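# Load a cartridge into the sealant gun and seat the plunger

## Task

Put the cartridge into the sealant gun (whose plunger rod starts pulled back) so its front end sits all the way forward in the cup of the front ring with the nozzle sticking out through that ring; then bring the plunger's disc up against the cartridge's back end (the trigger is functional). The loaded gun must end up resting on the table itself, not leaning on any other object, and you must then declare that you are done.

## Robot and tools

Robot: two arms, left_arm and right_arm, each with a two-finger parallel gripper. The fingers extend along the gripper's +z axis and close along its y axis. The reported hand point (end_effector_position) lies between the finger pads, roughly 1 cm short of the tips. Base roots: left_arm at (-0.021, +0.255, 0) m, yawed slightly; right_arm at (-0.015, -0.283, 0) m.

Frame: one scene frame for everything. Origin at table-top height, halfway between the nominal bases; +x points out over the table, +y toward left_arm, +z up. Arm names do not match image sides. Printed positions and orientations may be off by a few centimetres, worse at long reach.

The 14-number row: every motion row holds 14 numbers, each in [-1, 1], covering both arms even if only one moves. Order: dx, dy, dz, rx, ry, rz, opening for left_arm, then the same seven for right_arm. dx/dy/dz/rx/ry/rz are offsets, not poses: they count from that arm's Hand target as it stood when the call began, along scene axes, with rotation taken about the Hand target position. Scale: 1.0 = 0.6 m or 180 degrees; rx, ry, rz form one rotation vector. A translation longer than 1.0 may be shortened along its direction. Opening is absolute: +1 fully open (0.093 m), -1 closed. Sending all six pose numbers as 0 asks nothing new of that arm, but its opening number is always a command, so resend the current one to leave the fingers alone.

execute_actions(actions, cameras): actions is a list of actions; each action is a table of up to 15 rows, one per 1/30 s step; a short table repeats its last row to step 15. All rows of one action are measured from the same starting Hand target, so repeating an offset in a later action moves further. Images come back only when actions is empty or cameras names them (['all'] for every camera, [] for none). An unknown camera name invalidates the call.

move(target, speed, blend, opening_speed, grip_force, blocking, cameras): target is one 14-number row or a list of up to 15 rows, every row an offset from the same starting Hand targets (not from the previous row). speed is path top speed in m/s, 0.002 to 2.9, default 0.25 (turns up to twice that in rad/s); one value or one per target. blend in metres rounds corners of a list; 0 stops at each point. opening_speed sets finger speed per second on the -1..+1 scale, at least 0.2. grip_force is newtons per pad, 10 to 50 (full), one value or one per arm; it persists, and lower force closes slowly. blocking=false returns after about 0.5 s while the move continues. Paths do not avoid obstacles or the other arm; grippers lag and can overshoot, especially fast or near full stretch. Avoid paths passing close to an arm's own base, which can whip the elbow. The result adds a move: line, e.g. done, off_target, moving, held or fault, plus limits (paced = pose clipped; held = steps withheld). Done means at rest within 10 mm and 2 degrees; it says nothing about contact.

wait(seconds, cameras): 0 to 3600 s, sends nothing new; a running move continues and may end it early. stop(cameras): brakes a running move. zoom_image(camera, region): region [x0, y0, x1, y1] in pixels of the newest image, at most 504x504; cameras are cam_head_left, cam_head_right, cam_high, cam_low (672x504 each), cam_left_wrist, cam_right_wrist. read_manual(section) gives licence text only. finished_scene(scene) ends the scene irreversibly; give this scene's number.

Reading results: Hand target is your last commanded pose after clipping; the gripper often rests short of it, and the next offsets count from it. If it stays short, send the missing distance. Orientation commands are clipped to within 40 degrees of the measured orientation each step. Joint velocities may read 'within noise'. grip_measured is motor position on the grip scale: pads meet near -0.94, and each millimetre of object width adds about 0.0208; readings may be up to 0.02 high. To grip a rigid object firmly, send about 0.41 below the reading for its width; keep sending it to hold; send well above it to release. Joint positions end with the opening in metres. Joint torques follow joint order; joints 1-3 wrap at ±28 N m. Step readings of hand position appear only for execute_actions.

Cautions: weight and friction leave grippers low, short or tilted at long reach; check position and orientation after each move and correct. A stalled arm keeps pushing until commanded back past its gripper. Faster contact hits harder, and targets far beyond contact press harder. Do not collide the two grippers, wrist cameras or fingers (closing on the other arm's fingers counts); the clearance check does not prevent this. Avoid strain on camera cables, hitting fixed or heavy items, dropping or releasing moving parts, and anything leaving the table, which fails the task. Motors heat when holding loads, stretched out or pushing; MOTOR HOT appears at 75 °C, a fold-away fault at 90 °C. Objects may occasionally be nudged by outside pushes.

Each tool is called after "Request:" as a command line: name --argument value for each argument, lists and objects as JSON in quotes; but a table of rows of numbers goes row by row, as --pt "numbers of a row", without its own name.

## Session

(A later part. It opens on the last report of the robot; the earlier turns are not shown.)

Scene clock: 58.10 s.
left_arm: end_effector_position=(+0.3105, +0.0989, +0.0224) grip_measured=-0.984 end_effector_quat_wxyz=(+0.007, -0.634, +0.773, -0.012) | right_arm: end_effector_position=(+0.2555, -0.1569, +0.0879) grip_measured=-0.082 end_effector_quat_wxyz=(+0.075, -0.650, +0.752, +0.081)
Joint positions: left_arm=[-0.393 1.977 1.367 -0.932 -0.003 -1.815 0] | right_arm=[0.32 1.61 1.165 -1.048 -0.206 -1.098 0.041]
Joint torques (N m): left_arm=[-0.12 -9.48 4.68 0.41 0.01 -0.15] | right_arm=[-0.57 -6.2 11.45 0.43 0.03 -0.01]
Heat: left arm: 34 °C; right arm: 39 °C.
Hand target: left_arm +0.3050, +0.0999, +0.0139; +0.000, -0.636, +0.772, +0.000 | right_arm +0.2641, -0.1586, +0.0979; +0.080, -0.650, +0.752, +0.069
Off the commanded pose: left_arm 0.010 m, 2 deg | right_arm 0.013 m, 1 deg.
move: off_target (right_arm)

Request:
move --target '[0,0,0,0,0,0,-1, 0,-0.003,-0.006,0,0,0.002,-0.3]' --speed 0.06 --cameras '["cam_right_wrist","cam_high","cam_head_left"]'

Request:
zoom_image --camera "cam_high" --region '[225, 190, 285, 235]'

Request:
zoom_image --camera "cam_head_left" --region '[380, 260, 440, 305]'

Request:
zoom_image --camera "cam_right_wrist" --region '[300, 0, 550, 120]'

Scene clock: 58.80 s.
left_arm: end_effector_position=(+0.3105, +0.0989, +0.0224) grip_measured=-0.984 end_effector_quat_wxyz=(+0.007, -0.634, +0.773, -0.012) | right_arm: end_effector_position=(+0.2557, -0.1572, +0.0879) grip_measured=-0.082 end_effector_quat_wxyz=(+0.075, -0.650, +0.752, +0.080)
Joint positions: left_arm=[-0.393 1.977 1.367 -0.932 -0.003 -1.815 0] | right_arm=[0.319 1.61 1.165 -1.048 -0.206 -1.1 0.041]
Joint torques (N m): left_arm=[-0.12 -9.48 4.71 0.42 0.01 -0.15] | right_arm=[-0.9 -5.93 10.35 0.52 0.02 -0.1]
Heat: left arm: 34 °C; right arm: 39 °C.
Hand target: left_arm +0.3050, +0.0999, +0.0139; +0.000, -0.636, +0.772, +0.000 | right_arm +0.2641, -0.1604, +0.0943; +0.080, -0.653, +0.750, +0.069
Off the commanded pose: left_arm 0.010 m, 2 deg | right_arm 0.011 m, 1 deg.
move: off_target (right_arm)
cam_right_wrist: T_world_to_cam=[[0.98995, -0.13655, -0.03671, -0.2706], [-0.12507, -0.96671, 0.22323, -0.10253], [-0.06597, -0.2164, -0.97407, 0.15403]] pos_world=[0.26522, -0.10274, 0.16299]
Images, in order (width x height): cam_head_left 672x504, cam_high 672x504, cam_right_wrist 672x504.

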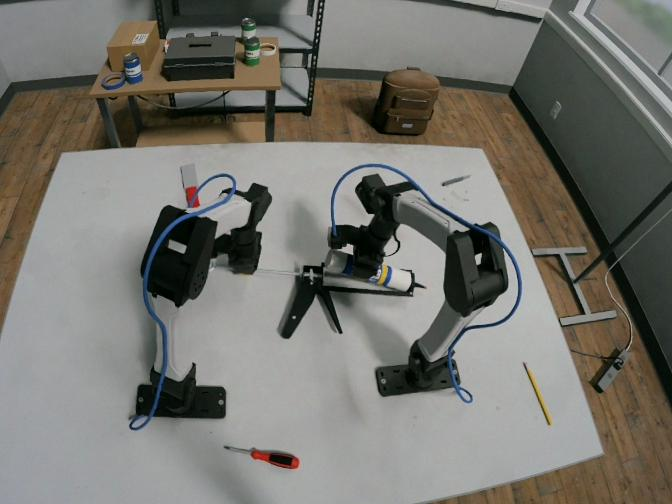

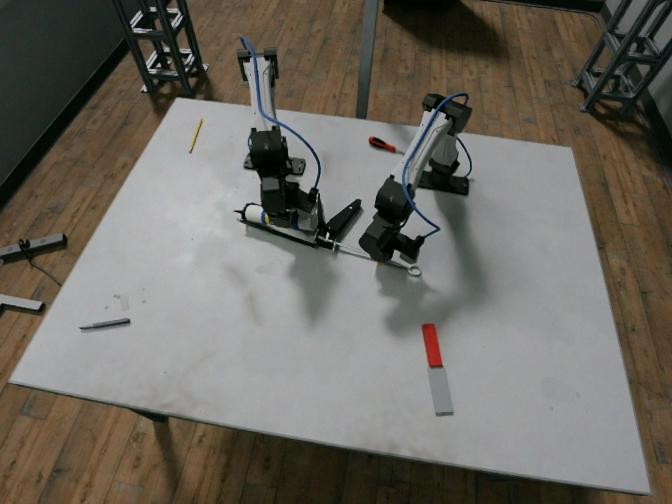

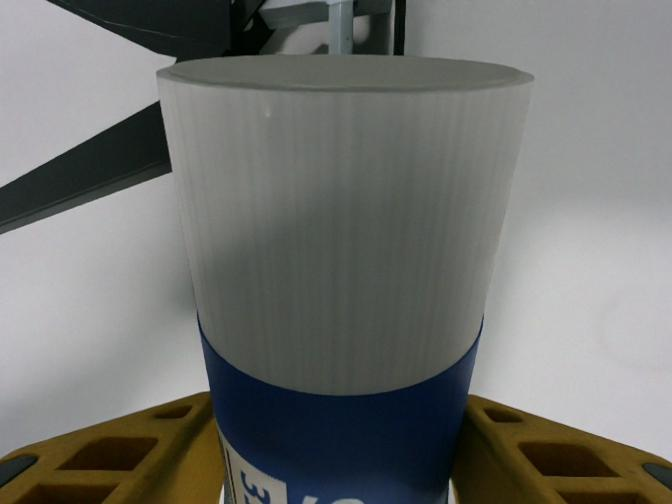

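Scaled by 8.400 from the camera's image (finer frame: 960x720).

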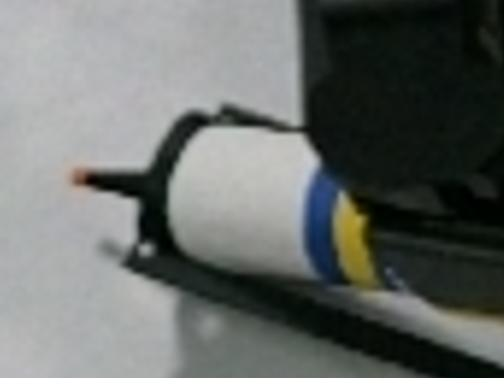

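Scaled by 8.400 from the camera's image (finer frame: 960x720).

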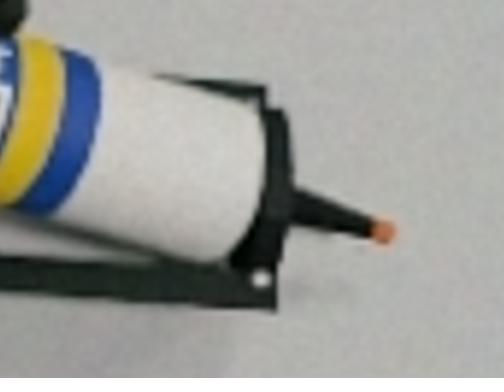

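Scaled by 2.016 from the camera's image (finer frame: 960x720).

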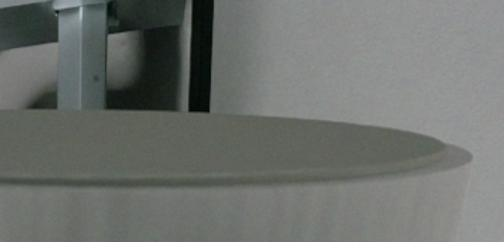

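Request:
move --target '[0,0,0,0,0,0,-1, -0.008,-0.007,0,0,0,0.003,-0.3]' --speed 0.06

Scene clock: 61.03 s.
left_arm: end_effector_position=(+0.3104, +0.0988, +0.0224) grip_measured=-0.984 end_effector_quat_wxyz=(+0.007, -0.634, +0.773, -0.012) | right_arm: end_effector_position=(+0.2566, -0.1591, +0.0880) grip_measured=-0.082 end_effector_quat_wxyz=(+0.076, -0.652, +0.750, +0.080)
Joint positions: left_arm=[-0.393 1.977 1.367 -0.932 -0.002 -1.815 0] | right_arm=[0.311 1.61 1.165 -1.048 -0.208 -1.113 0.041]
Joint torques (N m): left_arm=[-0.13 -9.5 4.7 0.41 0 -0.16] | right_arm=[-1.1 -7.56 8.51 0.51 0 -0.12]
Heat: left arm: 34 °C; right arm: 39 °C.
Hand target: left_arm +0.3050, +0.0999, +0.0139; +0.000, -0.636, +0.772, +0.000 | right_arm +0.2593, -0.1646, +0.0943; +0.079, -0.656, +0.747, +0.070
Off the commanded pose: left_arm 0.010 m, 2 deg | right_arm 0.009 m, 1 deg.
move: done

Request:
move --target '[0,0,0,0,0,0,-1, -0.011,-0.002,0,0,0,0.003,-0.3]' --speed 0.06

Scene clock: 61.77 s.
left_arm: end_effector_position=(+0.3104, +0.0988, +0.0224) grip_measured=-0.984 end_effector_quat_wxyz=(+0.007, -0.634, +0.773, -0.012) | right_arm: end_effector_position=(+0.2542, -0.1599, +0.0857) grip_measured=-0.082 end_effector_quat_wxyz=(+0.073, -0.657, +0.746, +0.081)
Joint positions: left_arm=[-0.393 1.977 1.367 -0.932 -0.002 -1.815 0] | right_arm=[0.311 1.61 1.157 -1.048 -0.208 -1.125 0.041]
Joint torques (N m): left_arm=[-0.12 -9.48 4.71 0.41 0 -0.16] | right_arm=[-0.81 -9.72 6.76 0.46 0.01 -0.11]
Heat: left arm: 34 °C; right arm: 39 °C.
Hand target: left_arm +0.3050, +0.0999, +0.0139; +0.000, -0.636, +0.772, +0.000 | right_arm +0.2526, -0.1658, +0.0943; +0.079, -0.660, +0.744, +0.070
Off the commanded pose: left_arm 0.010 m, 2 deg | right_arm 0.011 m, 2 deg.
move: off_target (right_arm)

Request:
move --target '[0,0,0,0,0,0,-1, -0.001,-0.004,0.005,0,0,0.0,-0.3]' --speed 0.06 --cameras '["cam_right_wrist","cam_high","cam_head_left"]'

Request:
zoom_image --camera "cam_high" --region '[225, 190, 285, 235]'

Request:
zoom_image --camera "cam_head_left" --region '[380, 260, 440, 305]'

Request:
zoom_image --camera "cam_right_wrist" --region '[300, 0, 550, 120]'

Scene clock: 62.53 s.
left_arm: end_effector_position=(+0.3104, +0.0988, +0.0224) grip_measured=-0.984 end_effector_quat_wxyz=(+0.007, -0.634, +0.773, -0.012) | right_arm: end_effector_position=(+0.2539, -0.1621, +0.0876) grip_measured=-0.082 end_effector_quat_wxyz=(+0.074, -0.657, +0.746, +0.081)
Joint positions: left_arm=[-0.393 1.977 1.367 -0.932 -0.002 -1.815 0] | right_arm=[0.305 1.603 1.157 -1.054 -0.208 -1.133 0.041]
Joint torques (N m): left_arm=[-0.13 -9.5 4.68 0.41 -0.01 -0.15] | right_arm=[-0.92 -9.66 7.39 0.4 -0.02 -0.08]
Heat: left arm: 35 °C; right arm: 39 °C.
Hand target: left_arm +0.3050, +0.0999, +0.0139; +0.000, -0.636, +0.772, +0.000 | right_arm +0.2521, -0.1682, +0.0973; +0.079, -0.660, +0.744, +0.070
Off the commanded pose: left_arm 0.010 m, 2 deg | right_arm 0.012 m, 1 deg.
move: off_target (right_arm)
cam_right_wrist: T_world_to_cam=[[0.99224, -0.11883, -0.03655, -0.26721], [-0.10771, -0.96848, 0.2246, -0.11221], [-0.06209, -0.21892, -0.97377, 0.15112]] pos_world=[0.26243, -0.10735, 0.16259]
Images, in order (width x height): cam_head_left 672x504, cam_high 672x504, cam_right_wrist 672x504.

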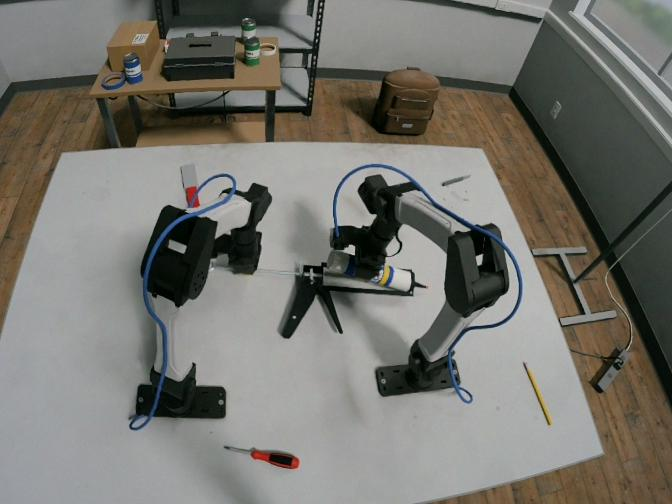

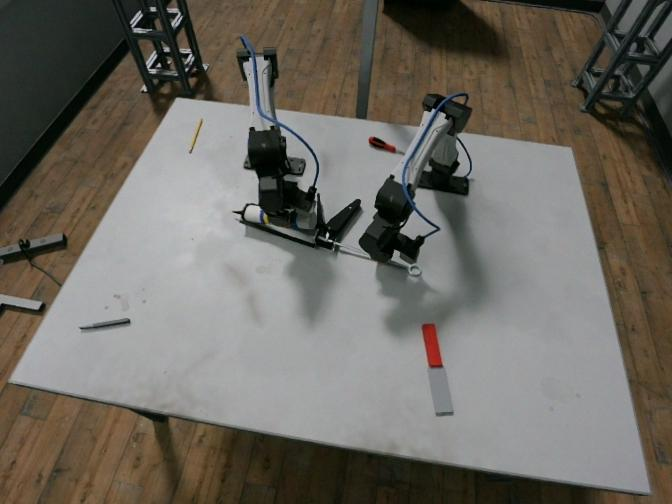

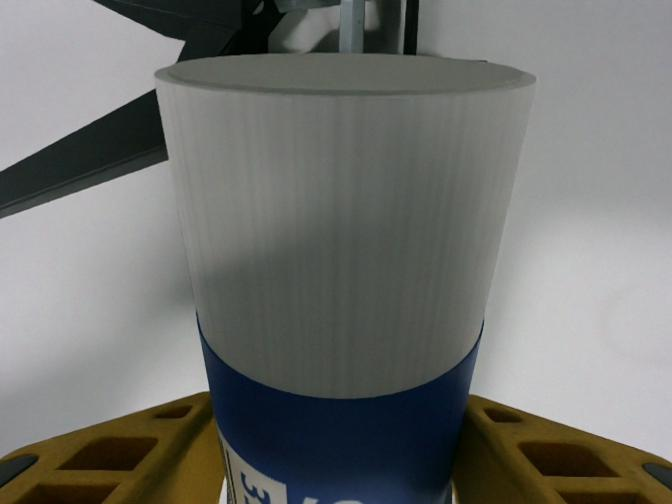

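Scaled by 8.400 from the camera's image (finer frame: 960x720).

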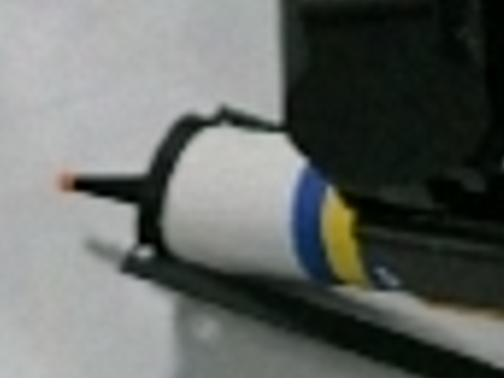

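Scaled by 8.400 from the camera's image (finer frame: 960x720).

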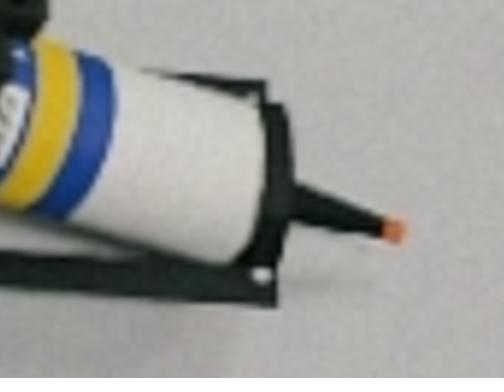

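Scaled by 2.016 from the camera's image (finer frame: 960x720).

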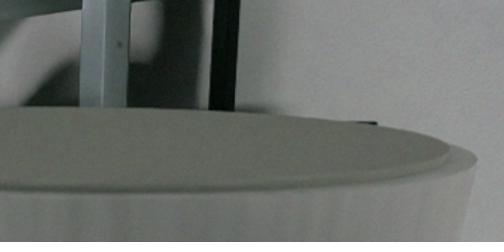

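Request:
move --target '[0,0,0,0,0,0,-1, -0.001,-0.0042,0.0,0,0,0.0,-0.3]' --speed 0.06

Scene clock: 63.30 s.
left_arm: end_effector_position=(+0.3104, +0.0988, +0.0224) grip_measured=-0.984 end_effector_quat_wxyz=(+0.007, -0.634, +0.773, -0.012) | right_arm: end_effector_position=(+0.2538, -0.1631, +0.0887) grip_measured=-0.082 end_effector_quat_wxyz=(+0.076, -0.657, +0.746, +0.082)
Joint positions: left_arm=[-0.393 1.977 1.367 -0.932 -0.002 -1.815 0] | right_arm=[0.299 1.599 1.157 -1.056 -0.212 -1.139 0.041]
Joint torques (N m): left_arm=[-0.13 -9.5 4.71 0.41 0 -0.15] | right_arm=[-1.16 -9.54 7.09 0.44 0.01 -0.09]
Heat: left arm: 35 °C; right arm: 39 °C.
Hand target: left_arm +0.3050, +0.0999, +0.0139; +0.000, -0.636, +0.772, +0.000 | right_arm +0.2515, -0.1706, +0.0974; +0.079, -0.660, +0.744, +0.070
Off the commanded pose: left_arm 0.010 m, 2 deg | right_arm 0.012 m, 1 deg.
move: off_target (right_arm)

Request:
move --target '[0,0,0,0,0,0,-1, 0.001,0,-0.019,-0.0145,0.0022,0.0,-0.3]' --speed 0.06 --cameras '["cam_right_wrist","cam_high","cam_head_left"]'

Request:
zoom_image --camera "cam_high" --region '[225, 180, 345, 270]'

Request:
zoom_image --camera "cam_head_left" --region '[310, 230, 430, 320]'

Request:
zoom_image --camera "cam_right_wrist" --region '[300, 0, 550, 120]'

Scene clock: 64.43 s.
left_arm: end_effector_position=(+0.3104, +0.0987, +0.0224) grip_measured=-0.984 end_effector_quat_wxyz=(+0.007, -0.634, +0.773, -0.012) | right_arm: end_effector_position=(+0.2519, -0.1640, +0.0856) grip_measured=-0.082 end_effector_quat_wxyz=(+0.070, -0.660, +0.744, +0.077)
Joint positions: left_arm=[-0.393 1.977 1.367 -0.932 -0.001 -1.815 0] | right_arm=[0.306 1.599 1.147 -1.052 -0.198 -1.139 0.041]
Joint torques (N m): left_arm=[-0.13 -9.47 4.7 0.41 -0.01 -0.16] | right_arm=[0.24 -7.24 6.76 0.56 0.32 0.06]
Heat: left arm: 35 °C; right arm: 39 °C.
Hand target: left_arm +0.3050, +0.0999, +0.0139; +0.000, -0.636, +0.772, +0.000 | right_arm +0.2521, -0.1707, +0.0860; +0.062, -0.661, +0.746, +0.055
Off the commanded pose: left_arm 0.010 m, 2 deg | right_arm 0.007 m, 3 deg.
move: off_target (right_arm)
cam_right_wrist: T_world_to_cam=[[0.99301, -0.11247, -0.03574, -0.26479], [-0.10102, -0.96667, 0.23524, -0.1161], [-0.06101, -0.22998, -0.97128, 0.14636]] pos_world=[0.26014, -0.10835, 0.16]
Images, in order (width x height): cam_head_left 672x504, cam_high 672x504, cam_right_wrist 672x504.

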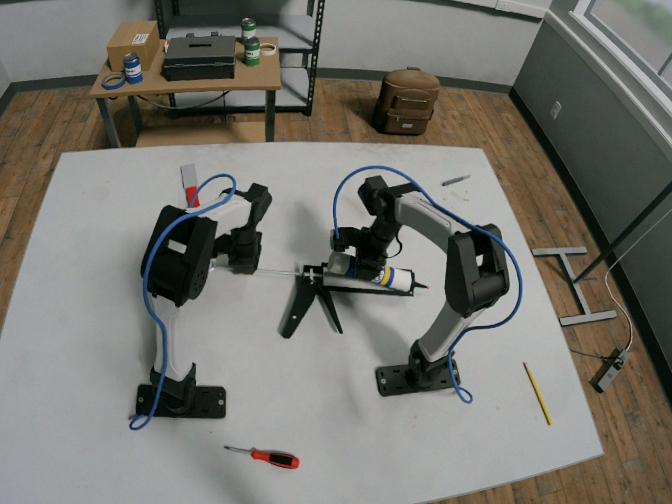

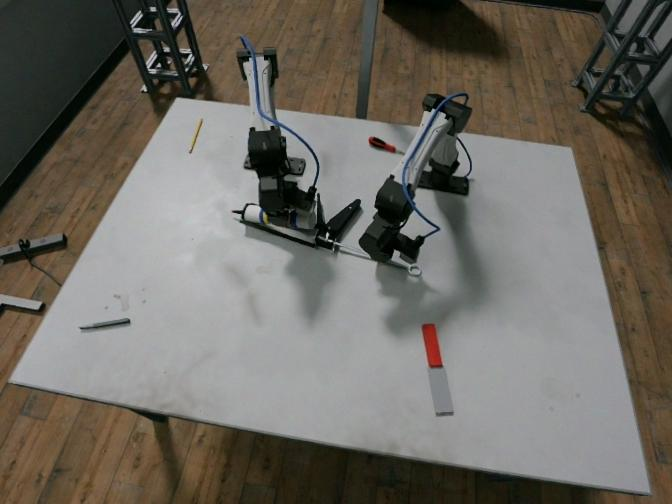

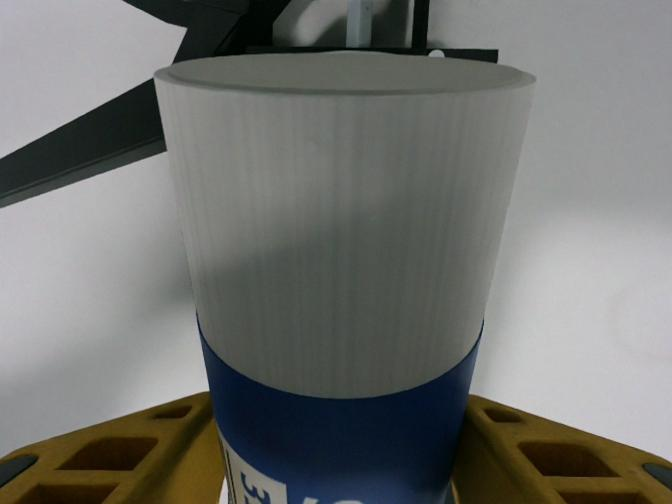

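Scaled by 4.200 from the camera's image (finer frame: 960x720).

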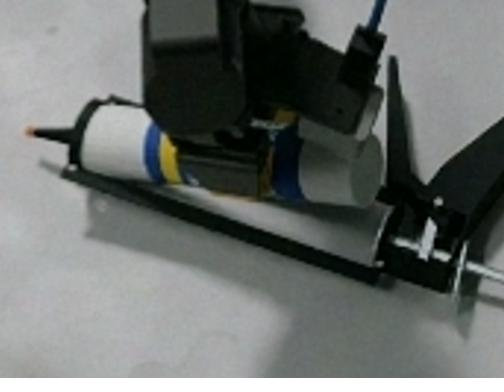

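Scaled by 4.200 from the camera's image (finer frame: 960x720).

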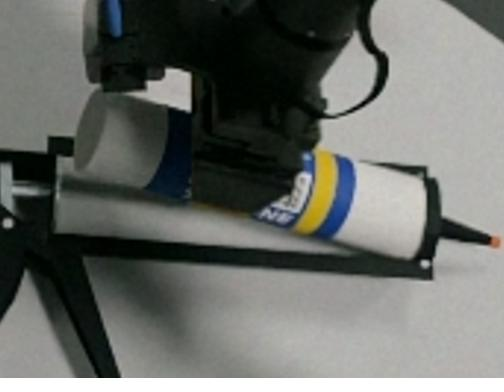

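Scaled by 2.016 from the camera's image (finer frame: 960x720).

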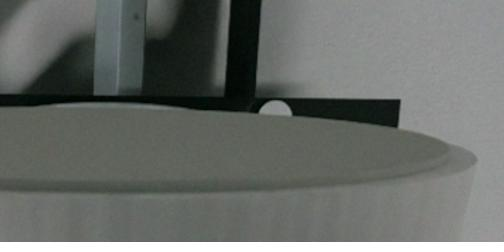

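Request:
move --target '[0,0,0,0,0,0,-1, 0.001,0.002,-0.0167,-0.0145,0.0022,0.0,-0.3]' --speed 0.06 --cameras '["cam_right_wrist"]'

Request:
zoom_image --camera "cam_right_wrist" --region '[300, 0, 550, 120]'

Scene clock: 65.90 s.
left_arm: end_effector_position=(+0.3104, +0.0987, +0.0224) grip_measured=-0.984 end_effector_quat_wxyz=(+0.007, -0.634, +0.773, -0.012) | right_arm: end_effector_position=(+0.2518, -0.1629, +0.0787) grip_measured=-0.082 end_effector_quat_wxyz=(+0.056, -0.662, +0.745, +0.061)
Joint positions: left_arm=[-0.393 1.977 1.367 -0.932 -0.001 -1.815 0] | right_arm=[0.334 1.615 1.14 -1.038 -0.155 -1.114 0.041]
Joint torques (N m): left_arm=[-0.13 -9.47 4.68 0.41 -0.01 -0.15] | right_arm=[0.23 -6.24 6.82 0.6 0.33 0.07]
Heat: left arm: 35 °C; right arm: 39 °C.
Hand target: left_arm +0.3050, +0.0999, +0.0139; +0.000, -0.636, +0.772, +0.000 | right_arm +0.2527, -0.1695, +0.0759; +0.044, -0.662, +0.747, +0.041
Off the commanded pose: left_arm 0.010 m, 2 deg | right_arm 0.007 m, 3 deg.
move: off_target (right_arm)
cam_right_wrist: T_world_to_cam=[[0.99315, -0.11296, -0.02985, -0.26543], [-0.10043, -0.95591, 0.27597, -0.11503], [-0.05971, -0.27108, -0.9607, 0.13199]] pos_world=[0.25994, -0.10416, 0.15063]

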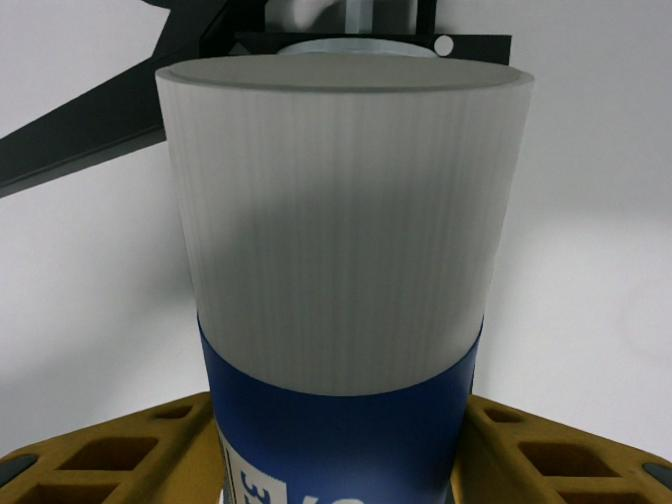

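Scaled by 2.016 from the camera's image (finer frame: 960x720).

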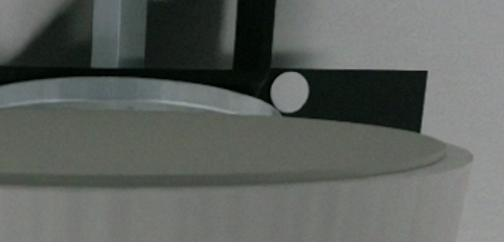

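Request:
move --target '[0,0,0,0,0,0,-1, -0.001,-0.006,0,0,0,0.0,-0.3]' --speed 0.06 --cameras '["cam_right_wrist","cam_head_left","cam_high"]'

Request:
zoom_image --camera "cam_right_wrist" --region '[220, 20, 520, 100]'

Request:
zoom_image --camera "cam_head_left" --region '[310, 240, 430, 320]'

Request:
zoom_image --camera "cam_high" --region '[225, 190, 345, 270]'

Scene clock: 66.70 s.
left_arm: end_effector_position=(+0.3104, +0.0987, +0.0224) grip_measured=-0.984 end_effector_quat_wxyz=(+0.007, -0.634, +0.773, -0.012) | right_arm: end_effector_position=(+0.2519, -0.1628, +0.0787) grip_measured=-0.082 end_effector_quat_wxyz=(+0.056, -0.662, +0.745, +0.061)
Joint positions: left_arm=[-0.393 1.977 1.367 -0.932 -0.001 -1.815 0] | right_arm=[0.334 1.615 1.14 -1.038 -0.155 -1.114 0.041]
Joint torques (N m): left_arm=[-0.12 -9.5 4.7 0.41 -0.01 -0.15] | right_arm=[-0.65 -6.68 6.37 0.55 0.34 -0.01]
Heat: left arm: 35 °C; right arm: 39 °C.
Hand target: left_arm +0.3050, +0.0999, +0.0139; +0.000, -0.636, +0.772, +0.000 | right_arm +0.2521, -0.1731, +0.0759; +0.044, -0.662, +0.747, +0.041
Off the commanded pose: left_arm 0.010 m, 2 deg | right_arm 0.011 m, 3 deg.
move: off_target (right_arm)
cam_right_wrist: T_world_to_cam=[[0.99311, -0.11341, -0.02963, -0.2655], [-0.10093, -0.95588, 0.27588, -0.11488], [-0.05961, -0.27099, -0.96073, 0.13198]] pos_world=[0.25994, -0.10416, 0.15063]
Images, in order (width x height): cam_head_left 672x504, cam_high 672x504, cam_right_wrist 672x504.

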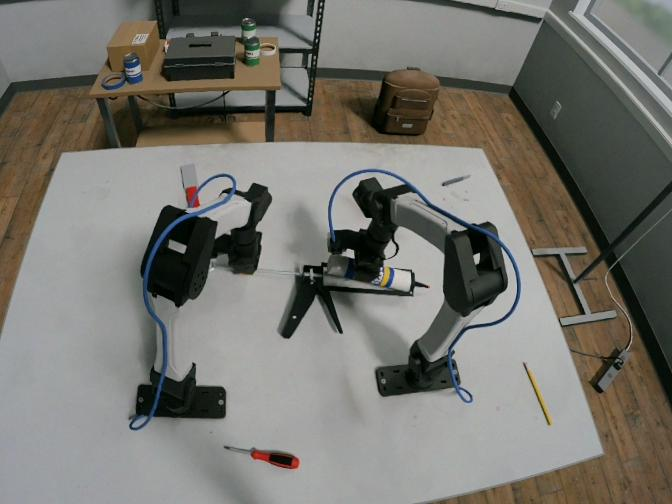

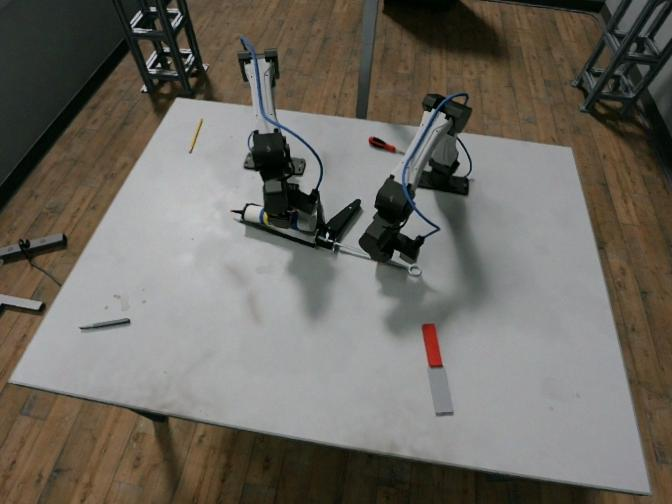

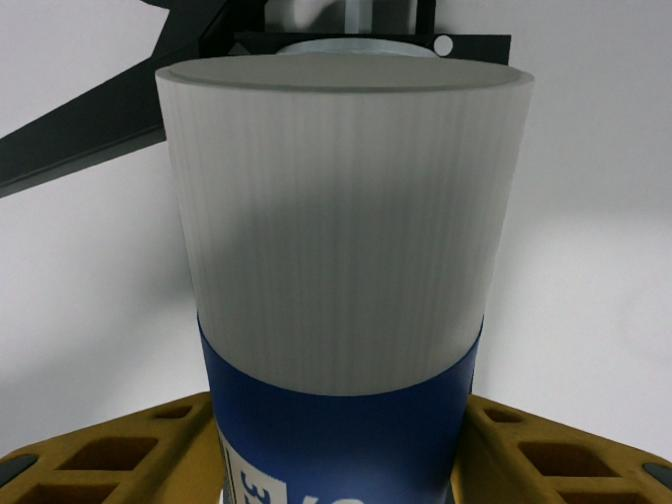

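Scaled by 1.680 from the camera's image (finer frame: 960x720).

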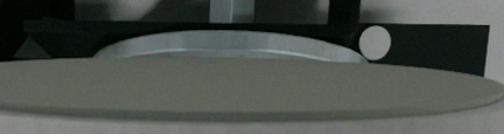

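Scaled by 4.200 from the camera's image (finer frame: 960x720).

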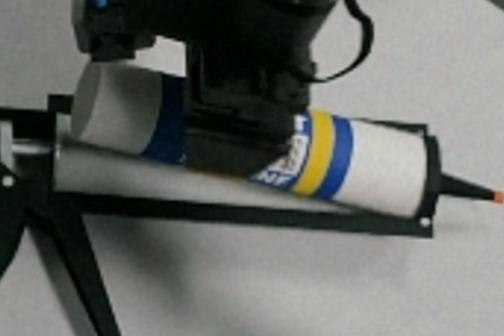

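Scaled by 4.200 from the camera's image (finer frame: 960x720).

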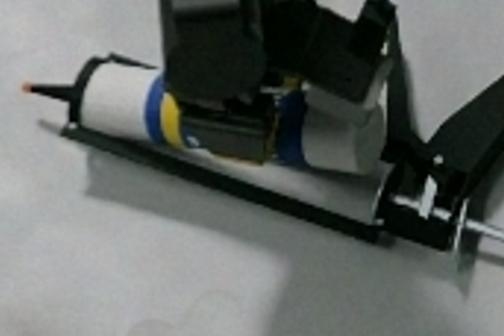

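Request:
move --target '[0,0,0,0,0,0,-1, 0.001,-0.001,-0.012,-0.011,0.0016,0.0,-0.3]' --speed 0.06 --cameras '["cam_right_wrist"]'

Request:
zoom_image --camera "cam_right_wrist" --region '[220, 0, 520, 100]'

Scene clock: 67.63 s.
left_arm: end_effector_position=(+0.3104, +0.0987, +0.0224) grip_measured=-0.984 end_effector_quat_wxyz=(+0.007, -0.634, +0.773, -0.012) | right_arm: end_effector_position=(+0.2523, -0.1627, +0.0732) grip_measured=-0.082 end_effector_quat_wxyz=(+0.050, -0.661, +0.746, +0.056)
Joint positions: left_arm=[-0.393 1.977 1.367 -0.932 -0.001 -1.815 0] | right_arm=[0.342 1.628 1.134 -1.025 -0.142 -1.105 0.041]
Joint torques (N m): left_arm=[-0.13 -9.48 4.68 0.41 -0.01 -0.15] | right_arm=[0.12 -6.05 6.65 0.54 0.54 0.03]
Heat: left arm: 35 °C; right arm: 39 °C.
Hand target: left_arm +0.3050, +0.0999, +0.0139; +0.000, -0.636, +0.772, +0.000 | right_arm +0.2526, -0.1737, +0.0687; +0.031, -0.663, +0.748, +0.029
Off the commanded pose: left_arm 0.010 m, 2 deg | right_arm 0.012 m, 4 deg.
move: off_target (right_arm)
cam_right_wrist: T_world_to_cam=[[0.9928, -0.11564, -0.03112, -0.26638], [-0.1017, -0.9514, 0.29068, -0.11336], [-0.06322, -0.28543, -0.95631, 0.12504]] pos_world=[0.26084, -0.10296, 0.14424]

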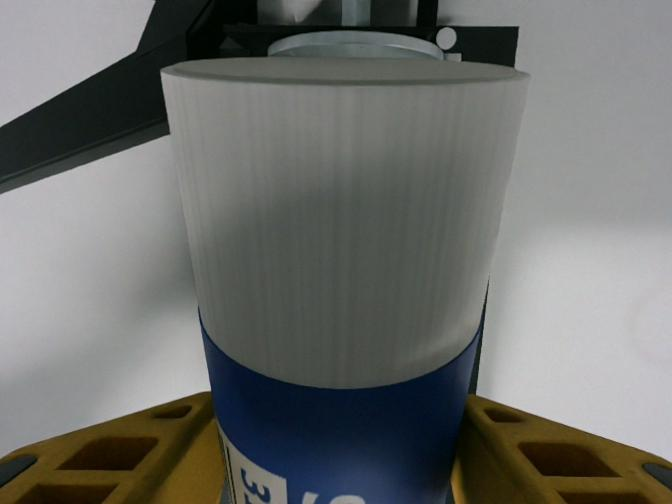

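Scaled by 1.680 from the camera's image (finer frame: 960x720).

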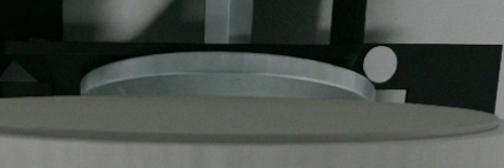

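Request:
move --target '[0,0,0,0,0,0,-1, 0.001,0.0,-0.014,-0.0165,0.0025,0.0,-0.3]' --speed 0.06 --cameras '["cam_right_wrist"]'

Request:
zoom_image --camera "cam_right_wrist" --region '[220, 0, 520, 100]'

Scene clock: 69.50 s.
left_arm: end_effector_position=(+0.3103, +0.0986, +0.0224) grip_measured=-0.984 end_effector_quat_wxyz=(+0.007, -0.634, +0.773, -0.013) | right_arm: end_effector_position=(+0.2525, -0.1623, +0.0638) grip_measured=-0.082 end_effector_quat_wxyz=(+0.030, -0.662, +0.748, +0.040)
Joint positions: left_arm=[-0.393 1.977 1.367 -0.932 -0.001 -1.815 0] | right_arm=[0.368 1.66 1.134 -1.016 -0.097 -1.079 0.041]
Joint torques (N m): left_arm=[-0.12 -9.48 4.68 0.41 -0.01 -0.16] | right_arm=[-0.01 -6.22 6.57 0.42 0.58 -0.01]
Heat: left arm: 35 °C; right arm: 39 °C.
Hand target: left_arm +0.3050, +0.0999, +0.0139; +0.000, -0.636, +0.772, +0.000 | right_arm +0.2533, -0.1737, +0.0603; +0.010, -0.663, +0.748, +0.013
Off the commanded pose: left_arm 0.010 m, 2 deg | right_arm 0.012 m, 4 deg.
move: off_target (right_arm)
cam_right_wrist: T_world_to_cam=[[0.99237, -0.11844, -0.03421, -0.26687], [-0.1, -0.93561, 0.33857, -0.11111], [-0.0721, -0.33256, -0.94032, 0.10974]] pos_world=[0.26164, -0.09907, 0.13168]

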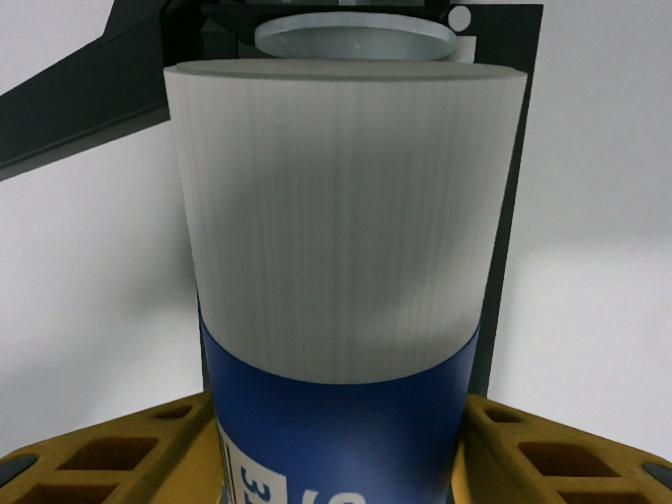

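Scaled by 1.680 from the camera's image (finer frame: 960x720).

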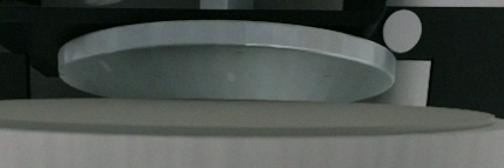

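Request:
move --target '[0,0,0,0,0,0,-1, 0.000,-0.001,-0.015,-0.0195,0.003,-0.004,-0.3]' --speed 0.06 --cameras '["cam_right_wrist"]'

Request:
zoom_image --camera "cam_right_wrist" --region '[220, 0, 520, 100]'

Scene clock: 71.27 s.
left_arm: end_effector_position=(+0.3103, +0.0986, +0.0224) grip_measured=-0.984 end_effector_quat_wxyz=(+0.007, -0.634, +0.773, -0.013) | right_arm: end_effector_position=(+0.2527, -0.1628, +0.0533) grip_measured=-0.082 end_effector_quat_wxyz=(+0.008, -0.659, +0.751, +0.020)
Joint positions: left_arm=[-0.393 1.977 1.367 -0.932 -0.001 -1.815 0] | right_arm=[0.398 1.696 1.134 -1.006 -0.043 -1.043 0.041]
Joint torques (N m): left_arm=[-0.12 -9.47 4.68 0.41 -0.01 -0.15] | right_arm=[-0.12 -6.27 7.02 0.34 0.58 0.03]
Heat: left arm: 35 °C; right arm: 39 °C.
Hand target: left_arm +0.3050, +0.0999, +0.0139; +0.000, -0.636, +0.772, +0.000 | right_arm +0.2533, -0.1743, +0.0513; -0.013, -0.658, +0.752, -0.007
Off the commanded pose: left_arm 0.010 m, 2 deg | right_arm 0.012 m, 4 deg.
move: off_target (right_arm)
cam_right_wrist: T_world_to_cam=[[0.99128, -0.12737, -0.03375, -0.26867], [-0.10381, -0.91267, 0.39528, -0.10638], [-0.08115, -0.38833, -0.91794, 0.09177]] pos_world=[0.26273, -0.09567, 0.11722]

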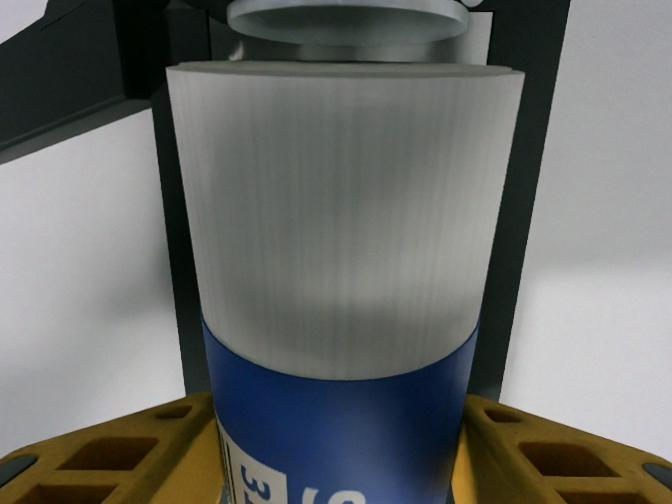

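Scaled by 1.680 from the camera's image (finer frame: 960x720).

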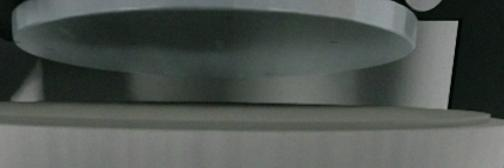

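Request:
wait --seconds 0 --cameras '["cam_head_left","cam_high"]'

Request:
zoom_image --camera "cam_high" --region '[225, 190, 285, 235]'

Request:
zoom_image --camera "cam_head_left" --region '[380, 260, 440, 305]'

Request:
zoom_image --camera "cam_high" --region '[225, 180, 345, 270]'

Request:
zoom_image --camera "cam_head_left" --region '[310, 230, 430, 320]'

Scene clock: 71.63 s.
left_arm: end_effector_position=(+0.3103, +0.0986, +0.0224) grip_measured=-0.984 end_effector_quat_wxyz=(+0.007, -0.634, +0.773, -0.013) | right_arm: end_effector_position=(+0.2527, -0.1628, +0.0533) grip_measured=-0.082 end_effector_quat_wxyz=(+0.008, -0.659, +0.752, +0.020)
Joint positions: left_arm=[-0.393 1.977 1.367 -0.932 -0.001 -1.815 0] | right_arm=[0.398 1.696 1.134 -1.006 -0.043 -1.043 0.041]
Joint torques (N m): left_arm=[-0.12 -9.48 4.7 0.41 -0.02 -0.16] | right_arm=[-0.01 -6.15 7.02 0.33 0.59 0.06]
Heat: left arm: 35 °C; right arm: 39 °C.
Hand target: left_arm +0.3050, +0.0999, +0.0139; +0.000, -0.636, +0.772, +0.000 | right_arm +0.2533, -0.1743, +0.0513; -0.013, -0.658, +0.752, -0.007
Tool commands: left_gripper/opening=-1.0 right_gripper/opening=-0.3
Off the commanded pose: left_arm 0.010 m, 2 deg | right_arm 0.012 m, 4 deg.

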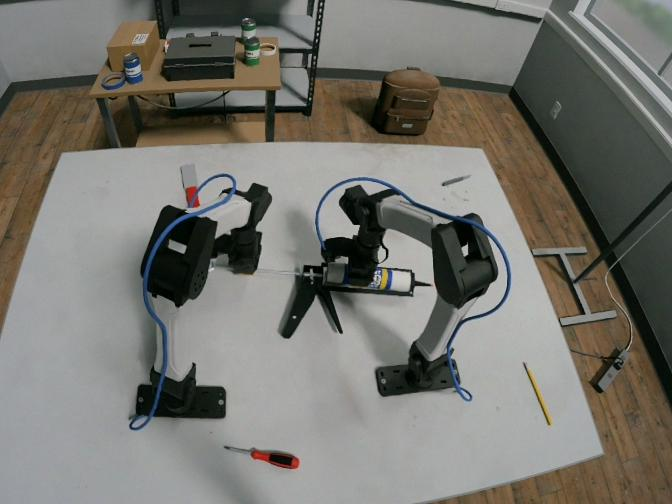

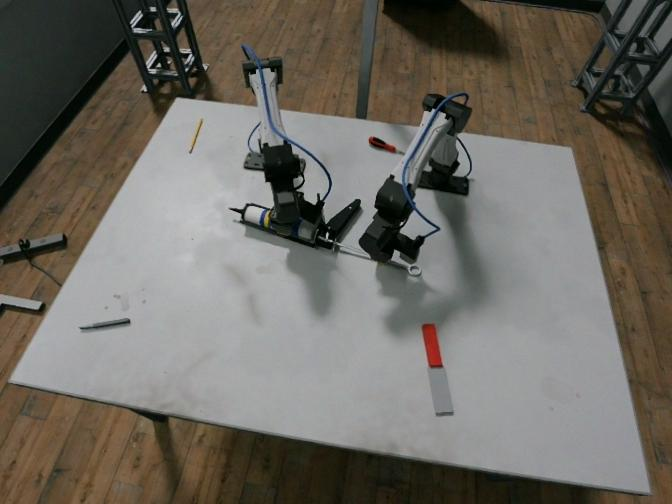

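Scaled by 8.400 from the camera's image (finer frame: 960x720).

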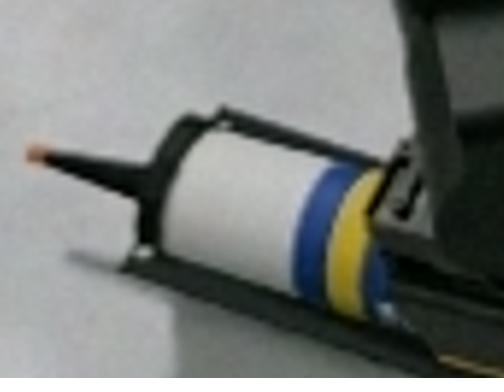

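Scaled by 8.400 from the camera's image (finer frame: 960x720).

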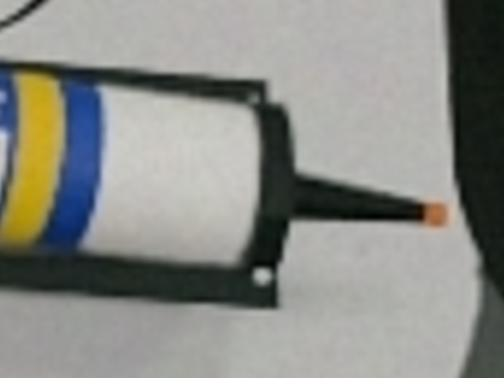

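Scaled by 4.200 from the camera's image (finer frame: 960x720).

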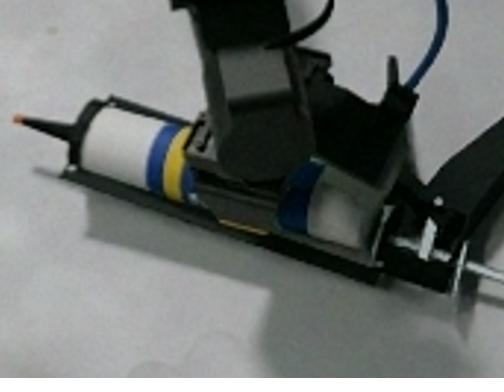

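Scaled by 4.200 from the camera's image (finer frame: 960x720).

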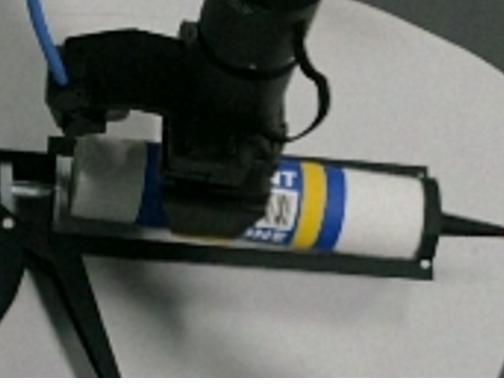

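Request:
move --target '[0,0,0,0,0,0,-1, 0.000,-0.004,-0.0067,-0.0145,0.002,0,-0.3]' --speed 0.06 --cameras '["cam_right_wrist","cam_head_left","cam_high"]'

Request:
zoom_image --camera "cam_high" --region '[225, 190, 285, 235]'

Request:
zoom_image --camera "cam_head_left" --region '[380, 260, 440, 305]'

Scene clock: 73.77 s.
left_arm: end_effector_position=(+0.3103, +0.0986, +0.0224) grip_measured=-0.984 end_effector_quat_wxyz=(+0.007, -0.634, +0.773, -0.013) | right_arm: end_effector_position=(+0.2518, -0.1632, +0.0472) grip_measured=-0.082 end_effector_quat_wxyz=(-0.006, -0.660, +0.751, +0.009)
Joint positions: left_arm=[-0.393 1.977 1.367 -0.932 -0.001 -1.815 0] | right_arm=[0.414 1.718 1.134 -1.004 -0.013 -1.029 0.041]
Joint torques (N m): left_arm=[-0.13 -9.5 4.71 0.42 -0.02 -0.15] | right_arm=[-0.18 -6.23 7.8 0.17 0.73 0.08]
Heat: left arm: 35 °C; right arm: 39 °C.
Hand target: left_arm +0.3050, +0.0999, +0.0139; +0.000, -0.636, +0.772, +0.000 | right_arm +0.2532, -0.1767, +0.0473; -0.031, -0.658, +0.752, -0.022
Off the commanded pose: left_arm 0.010 m, 2 deg | right_arm 0.014 m, 5 deg.
move: off_target (right_arm)
cam_right_wrist: T_world_to_cam=[[0.99138, -0.12601, -0.03584, -0.26781], [-0.09876, -0.89856, 0.4276, -0.10492], [-0.08609, -0.42037, -0.90326, 0.08124]] pos_world=[0.26213, -0.09387, 0.10865]
Images, in order (width x height): cam_head_left 672x504, cam_high 672x504, cam_right_wrist 672x504.

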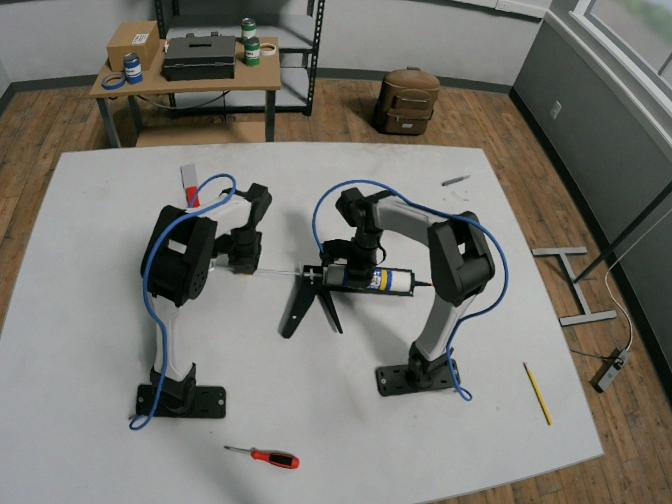

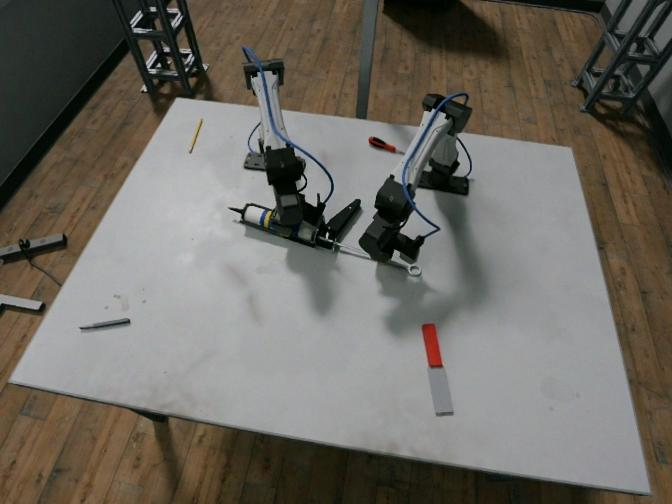

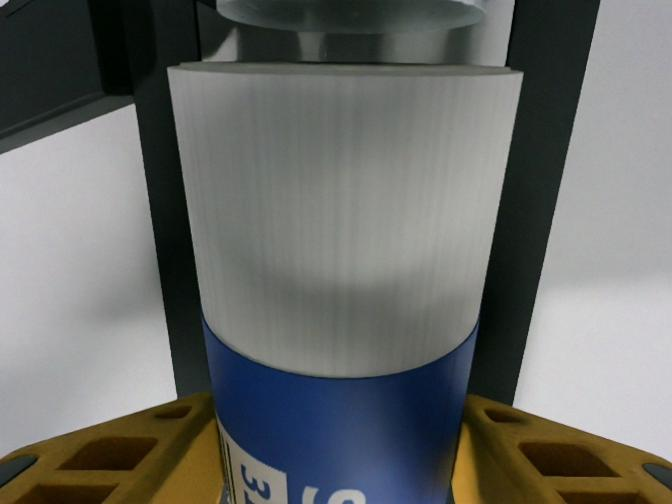

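Scaled by 8.400 from the camera's image (finer frame: 960x720).

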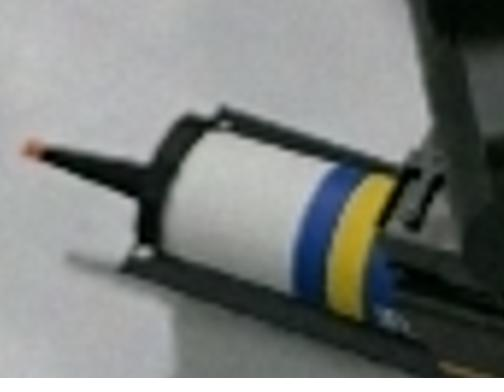

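Scaled by 8.400 from the camera's image (finer frame: 960x720).

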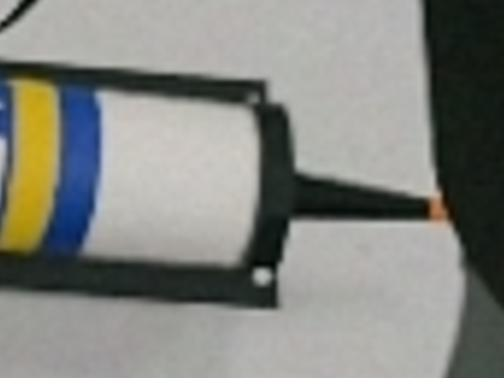

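Request:
move --target '[0,0,0,0,0,0,-1, 0.000,-0.008,-0.003,-0.004,0.0006,0,-0.3]' --speed 0.06 --cameras '["cam_right_wrist"]'

Request:
zoom_image --camera "cam_right_wrist" --region '[120, 0, 620, 400]'

Scene clock: 75.47 s.
left_arm: end_effector_position=(+0.3101, +0.0982, +0.0224) grip_measured=-0.984 end_effector_quat_wxyz=(+0.005, -0.634, +0.773, -0.013) | right_arm: end_effector_position=(+0.2522, -0.1639, +0.0472) grip_measured=-0.082 end_effector_quat_wxyz=(-0.007, -0.660, +0.751, +0.007)
Joint positions: left_arm=[-0.393 1.977 1.367 -0.932 0.002 -1.815 0] | right_arm=[0.414 1.718 1.134 -1.003 -0.009 -1.028 0.041]
Joint torques (N m): left_arm=[-0.12 -9.44 4.7 0.41 -0.05 -0.16] | right_arm=[-0.91 -6.08 7.12 0.14 0.77 0.01]
Heat: left arm: 35 °C; right arm: 40 °C.
Hand target: left_arm +0.3050, +0.0999, +0.0139; +0.000, -0.636, +0.772, +0.000 | right_arm +0.2533, -0.1815, +0.0455; -0.035, -0.658, +0.752, -0.027
Off the commanded pose: left_arm 0.010 m, 2 deg | right_arm 0.018 m, 5 deg.
move: off_target (right_arm)
cam_right_wrist: T_world_to_cam=[[0.99141, -0.12648, -0.03322, -0.2685], [-0.09997, -0.8968, 0.43099, -0.10505], [-0.08431, -0.42396, -0.90175, 0.07995]] pos_world=[0.26243, -0.09427, 0.10845]

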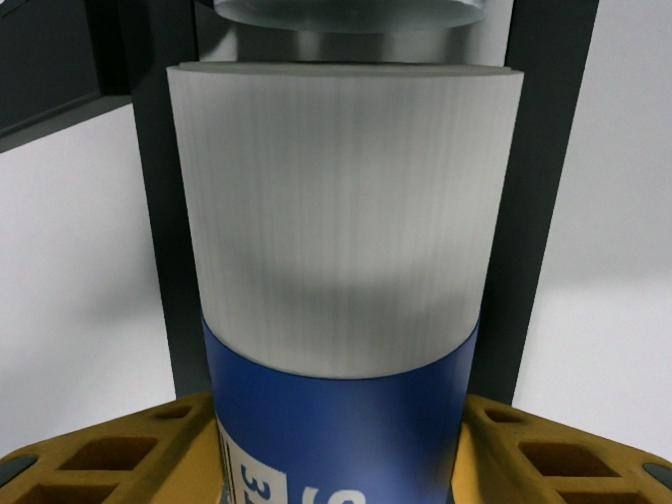

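Scaled by 1.008 from the camera's image (finer frame: 960x720).

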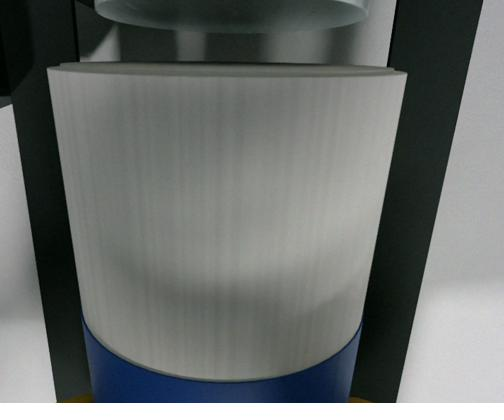

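Request:
move --target '[0,0,0,0,0,0,-1, 0.000,0.005,-0.006,0.004,-0.0006,0,-0.3]' --speed 0.04

Scene clock: 76.43 s.
left_arm: end_effector_position=(+0.3101, +0.0982, +0.0224) grip_measured=-0.984 end_effector_quat_wxyz=(+0.005, -0.634, +0.773, -0.013) | right_arm: end_effector_position=(+0.2528, -0.1639, +0.0458) grip_measured=-0.082 end_effector_quat_wxyz=(-0.008, -0.660, +0.752, +0.006)
Joint positions: left_arm=[-0.393 1.977 1.367 -0.932 0.002 -1.815 0] | right_arm=[0.414 1.723 1.134 -1 -0.007 -1.026 0.041]
Joint torques (N m): left_arm=[-0.12 -9.5 4.68 0.41 -0.05 -0.16] | right_arm=[-0.65 -6.41 6.11 0.32 0.68 0.01]
Heat: left arm: 35 °C; right arm: 40 °C.
Hand target: left_arm +0.3050, +0.0999, +0.0139; +0.000, -0.636, +0.772, +0.000 | right_arm +0.2533, -0.1785, +0.0419; -0.031, -0.658, +0.752, -0.022
Off the commanded pose: left_arm 0.010 m, 2 deg | right_arm 0.015 m, 4 deg.
move: off_target (right_arm)

Request:
move --target '[0,0,0,0,0,0,-1, 0.000,0.012,-0.003,0.01,-0.0015,0,-0.3]' --speed 0.04

Scene clock: 77.20 s.
left_arm: end_effector_position=(+0.3101, +0.0982, +0.0224) grip_measured=-0.984 end_effector_quat_wxyz=(+0.005, -0.634, +0.773, -0.013) | right_arm: end_effector_position=(+0.2535, -0.1636, +0.0444) grip_measured=-0.082 end_effector_quat_wxyz=(-0.005, -0.658, +0.753, +0.005)
Joint positions: left_arm=[-0.393 1.977 1.367 -0.932 0.002 -1.815 0] | right_arm=[0.414 1.723 1.128 -0.989 -0.007 -1.023 0.041]
Joint torques (N m): left_arm=[-0.13 -9.48 4.68 0.41 -0.05 -0.15] | right_arm=[-0.13 -6.48 5.76 0.49 0.46 0.06]
Heat: left arm: 36 °C; right arm: 40 °C.
Hand target: left_arm +0.3050, +0.0999, +0.0139; +0.000, -0.636, +0.772, +0.000 | right_arm +0.2534, -0.1713, +0.0402; -0.018, -0.658, +0.752, -0.012
Off the commanded pose: left_arm 0.010 m, 2 deg | right_arm 0.009 m, 3 deg.
move: off_target (right_arm)


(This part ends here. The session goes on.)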